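# Place the table towel roll into the cubby beside the other

## Task

Pick up the rolled towel lying on the table and set it inside the cubby so it rests on the cubby floor next to the towel roll already there. Both towels must stay inside and stay rolled, and the cubby must not be moved.

## Robot and tools

Robot: two xArm7 arms, left_arm and right_arm, each with seven joints and a parallel two-finger gripper. The calibrated base of left_arm is at (-0.019, +0.337, 0) m and the base of right_arm at (-0.025, -0.436, 0) m. Both bases face +x.

Frame: every reported hand pose, velocity and target uses the scene frame. Its origin is at table-top height, halfway between the two nominal bases. +x points out over the table, +y points toward left_arm, and +z points up. Image left and right do not match the arm names. Printed hand positions can be off by a few cm, more at long reach.

Joint order, used in every row and every per-arm list: waist, shoulder, upper arm roll, elbow, forearm roll, wrist pitch, wrist roll. Ranges in rad: waist -6.283..6.283, shoulder -2.059..2.094, upper arm roll -6.283..6.283, elbow -0.192..3.927, forearm roll -6.283..6.283, wrist pitch -1.693..3.142, wrist roll -6.283..6.283.

Row format: one flat list of 16 numbers covering both arms, each in [-1, 1]. Positions 1-7 are left_arm joint offsets and 8 is the left opening. Positions 9-15 are right_arm joint offsets and 16 is the right opening. A joint value is an offset, not a pose. It is measured from the Joint targets held when the action (or move) began, not from the previous row, and it scales so that 1.0 = 2.262 rad. Sending 0 keeps a joint where its target already is. The opening is absolute: +1 fully open, -1 closed. A 0 there is a real half-open command, so to leave a gripper alone, resend its current command.

execute_actions(actions, cameras): actions is a list of actions. Each action is a list of up to 15 rows, one per 1/30 s step. If an action has fewer rows, its last row is held for the remaining steps. An empty list only returns the state and images. If a row would send a joint more than 0.010 rad beyond its range, that action is refused for both arms. If the first action is refused or any action is malformed, the whole call is rejected. A joint asked past its true end stops at that end, and the result may then say "joint sent to its limit".

move(target, speed, blend, opening_speed, blocking, cameras): target is one 16-number row or a list of up to 15 rows. Every row gives offsets from the same starting Joint targets, not from the previous row. All joints travel together, so the hand follows a curve. The move does not avoid obstacles or the other arm. speed is in rad/s for the joint with the farthest to go: 0.01 to 3.14, default 0.5; you can give one value per target. blend, in rad, rounds the corners at intermediate targets. opening_speed is the gripper rate per second on the -1..+1 scale, at least 0.2. blocking=false returns after about 0.5 s while the move keeps running. Openings in the first row are applied at the start. Openings in later rows apply once the arm arrives and comes to rest. Each move lasts at least 0.5 s, and a path longer than 10 s stops short. The result adds a "move:" line: done (at rest, joints within 0.01 rad of target), off_target, moving, held or fault. limits=held means some steps were withheld. Reaching done does not show whether anything was touched.

wait(seconds 0-10, cameras) lets time pass while each arm holds its last command. stop(cameras) brakes a running move, which needs some room to stop. zoom_image(camera, region=[x0,y0,x1,y1]) enlarges part of that camera's latest image; the region can be at most 504x504 px. clear_fault(arm) resets a torque fault that has already been reported. read_manual gives only licence texts. finished_scene(scene) ends the current scene; pass its number.

Cameras: cam_high, cam_low, cam_roll_left, cam_roll_right, cam_left_wrist, cam_right_wrist, each 672x504. The cameras argument selects which ones return: all if omitted, none if [].

Results: for each arm, end_effector_position (m), end_effector_quat_wxyz, and linear and angular velocity, all in the scene frame. Joint positions and Joint velocities give the 7 joints (rad, rad/s) plus the finger-pad gap (m; 0.084 is fully open). Joint velocities reads "within noise" when the arm is still. Joint targets is the base that the next offsets count from. Tool commands shows the current gripper commands. grip_measured is the opening on the -1..+1 scale. Joint torques are the total drive output, including gravity and offsets, with positive toward larger angles. "joint command not followed" means the clearance check between the arms changed or withheld targets. MOTOR HOT appears at 65 °C. At 80 °C an over-temperature fault brakes that arm for 30 s or more.

Gripper geometry: the fingers point along the gripper's +z axis and close along its y axis. The reported point sits between the pads, about 2 cm behind the fingertips. Closing pushes the tips about 10 mm farther out, mostly while the gap is above 40 mm.

Motion limits: joint targets change by at most 3.14 rad/s. Each target stays within 0.692 rad of the measured angle. A step that would move the hand more than 70 mm from its measured position is scaled down. A large offset can therefore need several actions.

Gripping: to hold something, command an opening well below grip_measured; a bigger gap squeezes harder, up to about 24 N per pad.

Avoid the following:
- Dropping the towel or letting go of it while it is moving.
- Knocking anything off the table or setting it down off the table.
- Shifting the cubby.
- Fast contact, slams, or pressing hard.
- Collisions between the arms, including closing one gripper on the other's fingers.
- Long holds with the arm stretched out.

Torque limits in N m: waist 44.6, shoulder 44.8, upper arm roll 28.5, elbow 28.5, forearm roll 28.5, wrist pitch 15.3, wrist roll 16. Reaching one, or holding a motor at its maximum for 1 s, faults and stops that arm until clear_fault is called. To stop a push, command the targets back past the measured positions.

Each tool is called after "Call:" in YAML: its name, and indented under it one key for each argument.

## Session

Call:
execute_actions:
  actions: []
  cameras: ["cam_high","cam_roll_left","cam_roll_right"]

Call:
zoom_image:
  camera: "cam_high"
  region: [170, 60, 580, 370]

Scene clock: 0.00 s.
left_arm: end_effector_position=(+0.1159, -0.1395, +0.2324) grip_measured=+1.00 end_effector_quat_wxyz=(-0.172, -0.139, +0.928, -0.298) | right_arm: end_effector_position=(+0.6283, -0.4787, +0.1917) grip_measured=+1.00 end_effector_quat_wxyz=(-0.170, +0.942, +0.278, +0.081)
Joint positions: left_arm=[-1.771 -0.224 0.572 0.723 -0.777 0.508 2.283 0.084] | right_arm=[-0.219 0.689 0.051 1.949 0.361 1.29 -0.867 0.084]
Joint velocities: within noise
Joint torques (N m): no reading
Joint targets: left_arm=[-1.771 -0.224 0.572 0.723 -0.777 0.508 2.283] | right_arm=[-0.219 0.689 0.051 1.949 0.361 1.290 -0.867]
Tool commands: left_gripper/opening=+1.0 right_gripper/opening=+1.0
Images, in order (width x height): cam_high 672x504, cam_roll_left 672x504, cam_roll_right 672x504.

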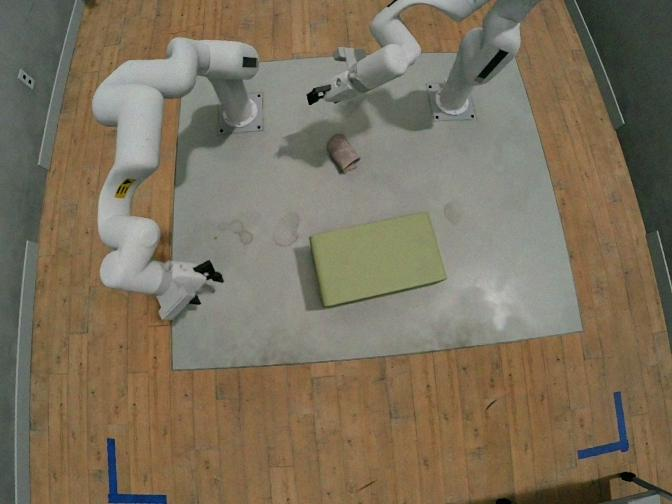

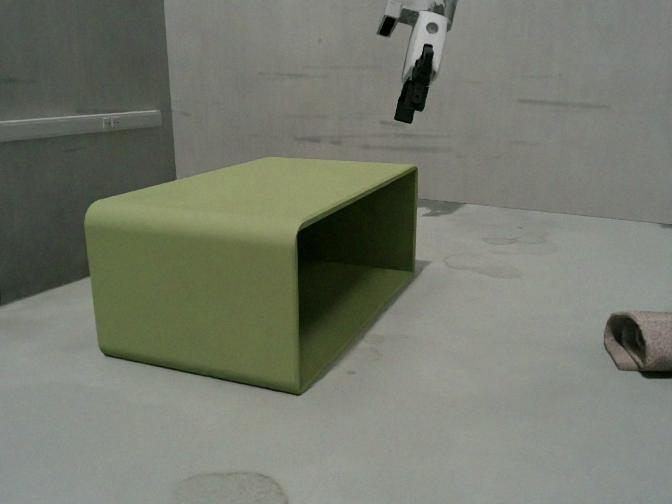

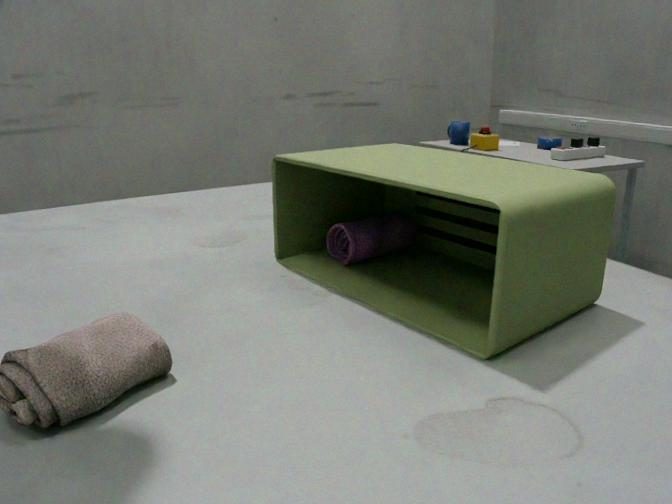

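Scaled by 1.229.

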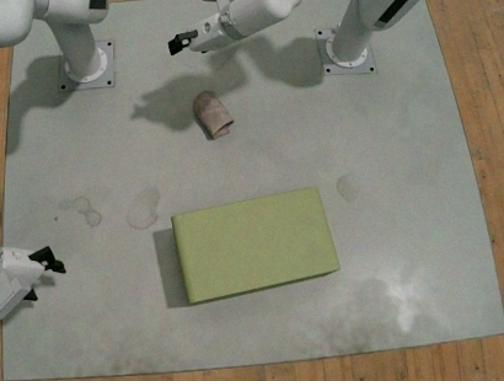

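Call:
move:
  target:
    - [0.915,0,0,0,0,0,0,1,0.4947,-0.2604,-0.0225,-0.4195,0.3271,-0.4686,0.0884,1]
    - [0.915,0,0,0,0,0,0,1,0.9478,-0.2197,-0.0225,-0.6393,0.6512,-0.9337,0.1936,1]
  speed: 1.6
  blend: 0.1
  cameras: ["cam_high","cam_right_wrist"]

Scene clock: 30.07 s.
left_arm: end_effector_position=(+0.3349, +0.6833, +0.2324) grip_measured=+1.00 end_effector_quat_wxyz=(-0.169, +0.869, -0.355, +0.300) | right_arm: end_effector_position=(+0.1005, -0.1118, +0.1135) grip_measured=+1.00 end_effector_quat_wxyz=(-0.073, +0.907, +0.176, +0.376)
Joint positions: left_arm=[0.298 -0.224 0.572 0.723 -0.777 0.508 2.283 0.084] | right_arm=[1.924 0.192 0 0.503 1.833 -0.822 -0.429 0.084]
Joint velocities: within noise
Joint torques (N m): left_arm=[0.77 -15.11 -1.66 14.73 0.58 -1.47 0.07] | right_arm=[0.52 -15.87 -0.15 6.05 -0.47 -2.26 0.19]
Joint targets: left_arm=[0.298 -0.224 0.572 0.723 -0.777 0.508 2.283] | right_arm=[1.924 0.192 0.000 0.503 1.834 -0.822 -0.429]
move: done
Images, in order (width x height): cam_high 672x504, cam_right_wrist 672x504.

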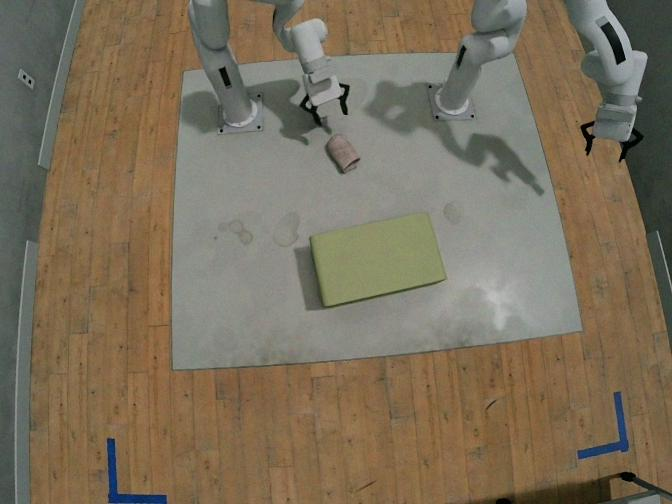

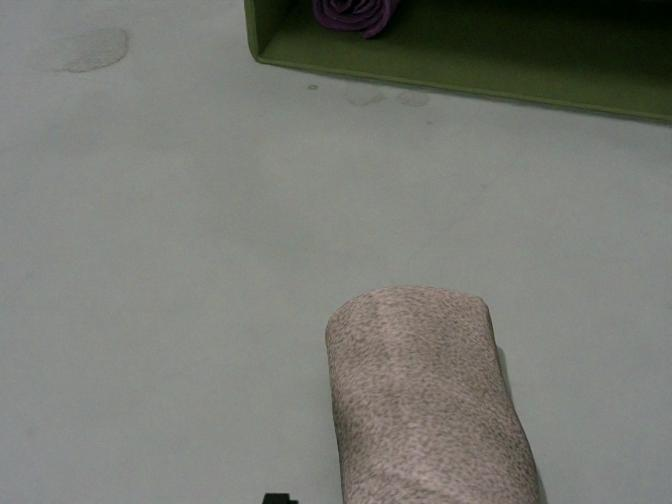

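Call:
move:
  target: [0,0,0,0,0,0,0,1,-0.0447,0.1304,0,-0.0111,-0.1821,0.0155,0.1852,1]
  speed: 0.4
  cameras: ["cam_right_wrist","cam_roll_right"]

Scene clock: 54.23 s.
left_arm: end_effector_position=(+0.3349, +0.6834, +0.2324) grip_measured=+1.00 end_effector_quat_wxyz=(-0.169, +0.869, -0.355, +0.300) | right_arm: end_effector_position=(+0.1271, -0.0984, +0.0342) grip_measured=+1.00 end_effector_quat_wxyz=(-0.069, +0.905, +0.187, +0.377)
Joint positions: left_arm=[0.298 -0.224 0.572 0.723 -0.777 0.508 2.283 0.084] | right_arm=[1.823 0.487 0 0.478 1.422 -0.787 -0.01 0.084]
Joint velocities: within noise
Joint torques (N m): left_arm=[0.34 -15.81 -1.9 14.99 0.55 -1.41 0.03] | right_arm=[-0.5 -18.5 -1.73 3.23 -0.1 -2.14 0.24]
Joint targets: left_arm=[0.298 -0.224 0.572 0.723 -0.777 0.508 2.283] | right_arm=[1.823 0.487 0.000 0.477 1.422 -0.787 -0.010]
move: done
Images, in order (width x height): cam_roll_right 672x504, cam_right_wrist 672x504.

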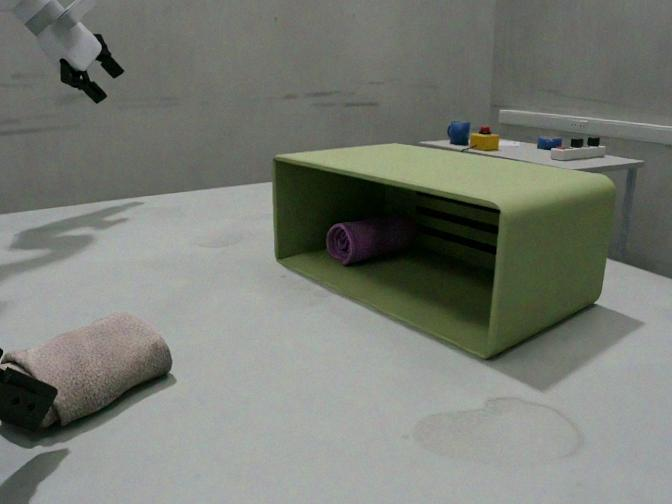

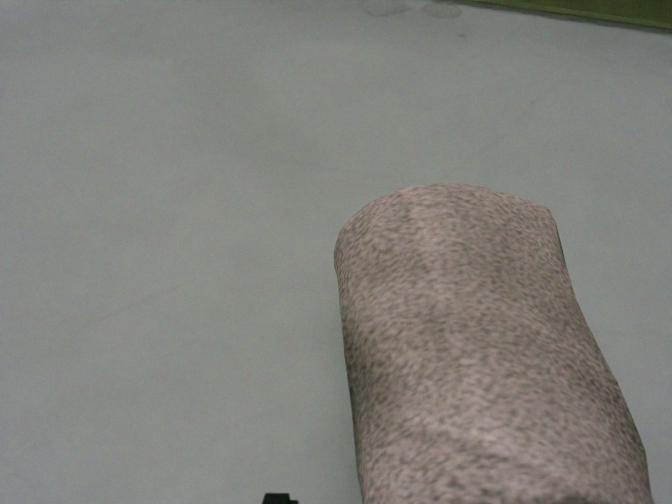

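Call:
move:
  target:
    - [0,0,0,0,0,0,0,1,0,0,0,0,0,0,0,-0.4]
    - [0,0,0,0,0,0,0,1,0.0447,-0.1304,0,0.0111,0.1821,-0.0155,-0.1852,-0.4]
  speed: 0.6
  opening_speed: 1.5
  blocking: false
  cameras: []

Scene clock: 59.83 s.
left_arm: end_effector_position=(+0.3349, +0.6834, +0.2324) grip_measured=+1.00 end_effector_quat_wxyz=(-0.169, +0.869, -0.355, +0.300) | right_arm: end_effector_position=(+0.1271, -0.0984, +0.0342) grip_measured=+0.36 end_effector_quat_wxyz=(-0.069, +0.905, +0.187, +0.377) end_effector_velocity=(+0.000, +0.000, +0.000) end_effector_angular_velocity=(-0.001, -0.002, +0.000)
Joint positions: left_arm=[0.298 -0.224 0.572 0.723 -0.777 0.508 2.283 0.084] | right_arm=[1.823 0.487 0 0.477 1.422 -0.787 -0.01 0.059]
Joint velocities: left_arm=[within noise] | right_arm=[0 0.001 0 -0.001 0 -0.001 0 -0.061]
Joint torques (N m): left_arm=[0.11 -15.76 -2 14.97 0.59 -1.5 0.01] | right_arm=[0.11 -19.42 -1.59 3.64 0.08 -2.38 0.01]
Joint targets: left_arm=[0.298 -0.224 0.572 0.723 -0.777 0.508 2.283] | right_arm=[1.823 0.487 0.000 0.477 1.422 -0.787 -0.010]
Tool commands: left_gripper/opening=+1.0 right_gripper/opening=+0.25
move: running; path passed 1 of 2 targets; right_arm: the wrist roll is farthest, 0.419 rad from its target
No camera images: "cameras" was empty.

Call:
move:
  target: [0,0,0,0,0,0,0,1,-0.3417,0.1344,0,0.1596,-0.1897,0.0765,-0.0424,-0.4]
  speed: 0.9
  cameras: ["cam_right_wrist","cam_roll_left","cam_roll_right"]

a move is refused until a result has shown your running move's end: call wait (it returns as soon as the move ends) or stop first; nothing of this call was run
Scene clock: 77.83 s.
left_arm: end_effector_position=(+0.3349, +0.6834, +0.2324) grip_measured=+1.00 end_effector_quat_wxyz=(-0.169, +0.869, -0.355, +0.300) | right_arm: end_effector_position=(+0.1005, -0.1118, +0.1135) grip_measured=-0.41 end_effector_quat_wxyz=(-0.073, +0.907, +0.176, +0.376)
Joint positions: left_arm=[0.298 -0.224 0.572 0.723 -0.777 0.508 2.283 0.084] | right_arm=[1.924 0.192 0 0.503 1.834 -0.822 -0.429 0.026]
Joint velocities: within noise
Joint torques (N m): left_arm=[0.09 -15.65 -2.11 14.76 0.38 -1.51 -0.03] | right_arm=[0.01 -16.15 -0.3 6.59 -0.98 -2.31 -0.06]
Joint targets: left_arm=[0.298 -0.224 0.572 0.723 -0.777 0.508 2.283] | right_arm=[1.924 0.192 0.000 0.503 1.834 -0.822 -0.429]
Tool commands: left_gripper/opening=+1.0 right_gripper/opening=-0.4
earlier move: done

Call:
move:
  target: [0,0,0,0,0,0,0,1,-0.3417,0.1344,0,0.1596,-0.1897,0.0765,-0.0424,-0.4]
  speed: 0.9
  cameras: ["cam_right_wrist","cam_roll_left","cam_roll_right"]

Scene clock: 84.17 s.
left_arm: end_effector_position=(+0.3349, +0.6834, +0.2324) grip_measured=+1.00 end_effector_quat_wxyz=(-0.169, +0.869, -0.355, +0.300) | right_arm: end_effector_position=(+0.3604, -0.0958, +0.0766) grip_measured=-0.41 end_effector_quat_wxyz=(-0.027, +0.922, +0.065, +0.382)
Joint positions: left_arm=[0.298 -0.224 0.572 0.723 -0.777 0.508 2.283 0.084] | right_arm=[1.152 0.496 0 0.864 1.405 -0.649 -0.525 0.026]
Joint velocities: within noise
Joint torques (N m): left_arm=[0.02 -16.01 -2.1 14.81 0.33 -1.47 -0.07] | right_arm=[-0.37 -24.33 -2.14 8.45 -1.51 -2.09 -0.34]
Joint targets: left_arm=[0.298 -0.224 0.572 0.723 -0.777 0.508 2.283] | right_arm=[1.151 0.496 0.000 0.864 1.404 -0.649 -0.525]
move: done
Images, in order (width x height): cam_roll_left 672x504, cam_roll_right 672x504, cam_right_wrist 672x504.

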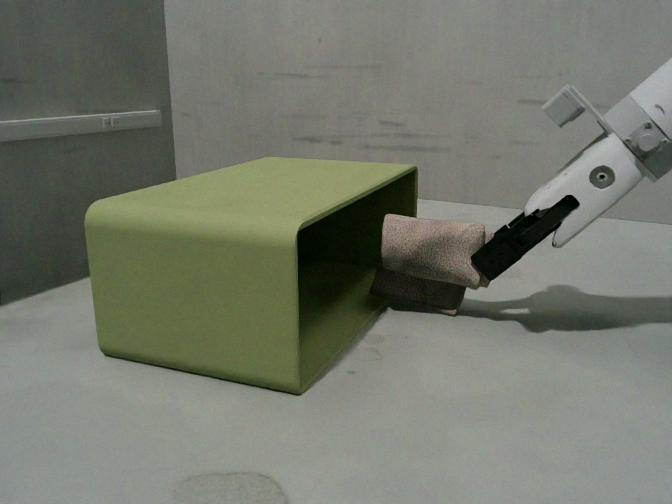

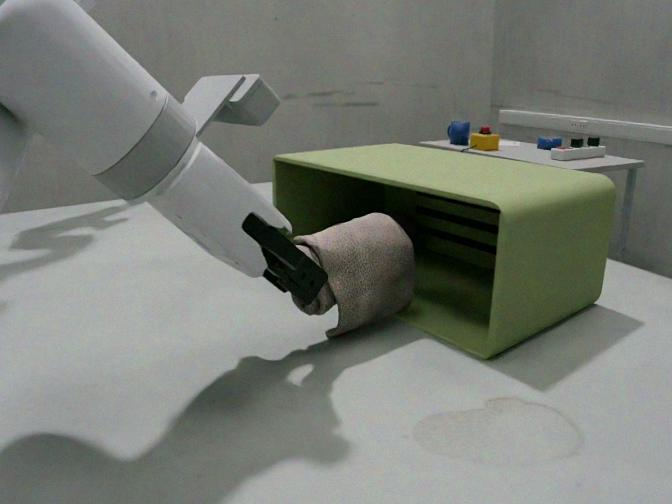

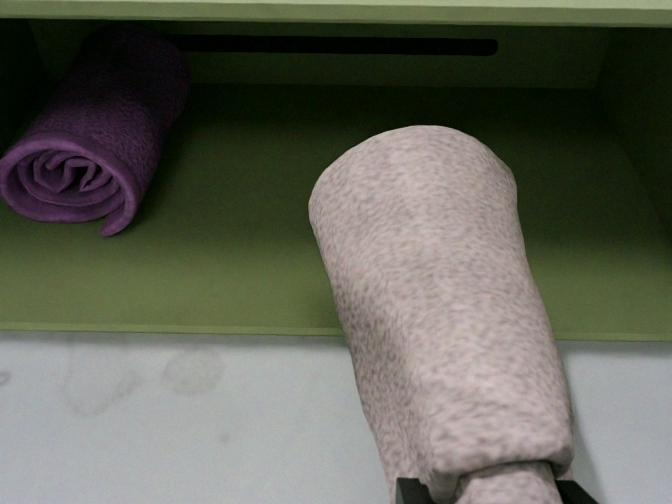

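Call:
move:
  target:
    - [0,0,0,0,0,0,0,1,-0.1322,0.1667,0,0.3024,0.0937,0.0765,-0.2462,-0.4]
    - [0,0,0,0,0,0,0,1,-0.1322,0.1667,0,0.3024,0.0937,0.0765,-0.2462,0.4]
  speed: 0.4
  opening_speed: 1.0
  cameras: ["cam_roll_left","cam_roll_right"]

Scene clock: 95.87 s.
left_arm: end_effector_position=(+0.3349, +0.6834, +0.2324) grip_measured=+1.00 end_effector_quat_wxyz=(-0.169, +0.869, -0.355, +0.300) | right_arm: end_effector_position=(+0.5395, -0.0758, +0.0436) grip_measured=+0.39 end_effector_quat_wxyz=(-0.027, +0.922, +0.065, +0.382)
Joint positions: left_arm=[0.298 -0.224 0.572 0.723 -0.777 0.508 2.283 0.084] | right_arm=[0.852 0.873 0 1.548 1.616 -0.476 -1.082 0.061]
Joint velocities: within noise
Joint torques (N m): left_arm=[-0.17 -15.64 -2.04 14.84 0.27 -1.44 -0.08] | right_arm=[0.29 -34.31 -2.8 11.06 -2.08 -1.76 -0.3]
Joint targets: left_arm=[0.298 -0.224 0.572 0.723 -0.777 0.508 2.283] | right_arm=[0.852 0.873 0.000 1.548 1.616 -0.476 -1.082]
move: done
Images, in order (width x height): cam_roll_left 672x504, cam_roll_right 672x504.

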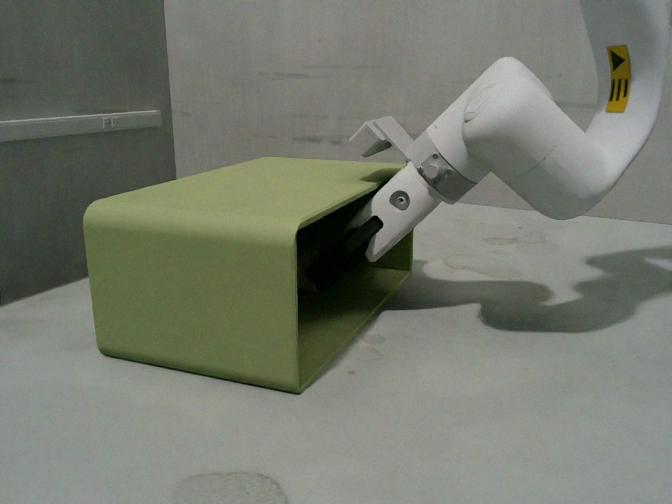

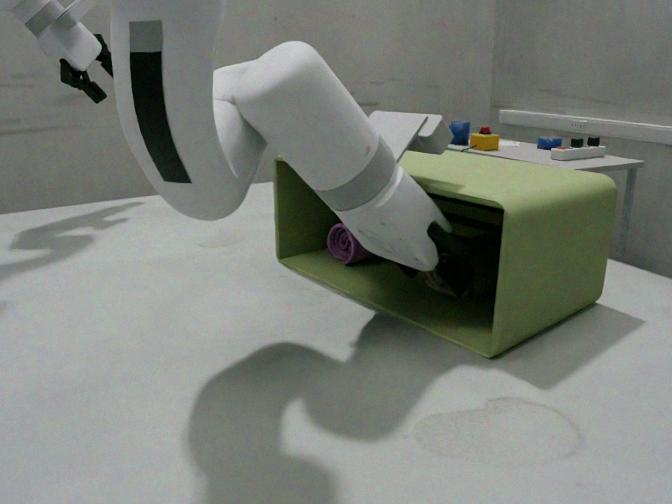

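Call:
move:
  target: [0,0,0,0,0,0,0,1,0.1322,-0.1667,0,-0.3024,-0.0937,-0.0765,0.2462,0.4]
  speed: 0.7
  cameras: ["cam_roll_right","cam_right_wrist"]

Scene clock: 102.90 s.
left_arm: end_effector_position=(+0.3349, +0.6834, +0.2324) grip_measured=+1.00 end_effector_quat_wxyz=(-0.169, +0.869, -0.355, +0.300) | right_arm: end_effector_position=(+0.3605, -0.0959, +0.0766) grip_measured=+0.39 end_effector_quat_wxyz=(-0.027, +0.922, +0.065, +0.382)
Joint positions: left_arm=[0.298 -0.224 0.572 0.723 -0.777 0.508 2.283 0.084] | right_arm=[1.151 0.496 0 0.864 1.404 -0.649 -0.525 0.061]
Joint velocities: within noise
Joint torques (N m): left_arm=[-0.14 -15.65 -2.01 14.81 0.25 -1.43 -0.08] | right_arm=[0.65 -25.12 -1.64 7.98 -1.56 -2.26 0.01]
Joint targets: left_arm=[0.298 -0.224 0.572 0.723 -0.777 0.508 2.283] | right_arm=[1.151 0.496 0.000 0.864 1.404 -0.649 -0.525]
move: done
Images, in order (width x height): cam_roll_right 672x504, cam_right_wrist 672x504.

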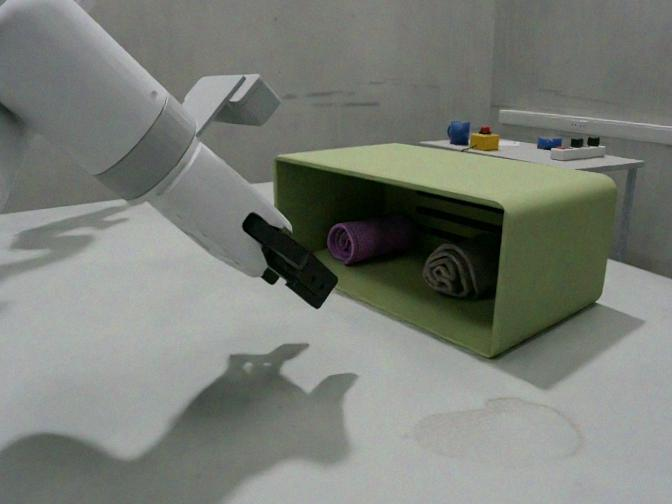

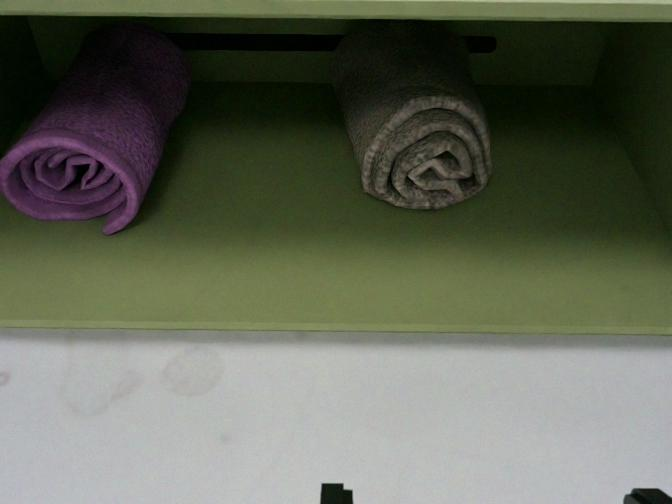

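Call:
finished_scene:
  scene: 2

The scene is finished: the task was done.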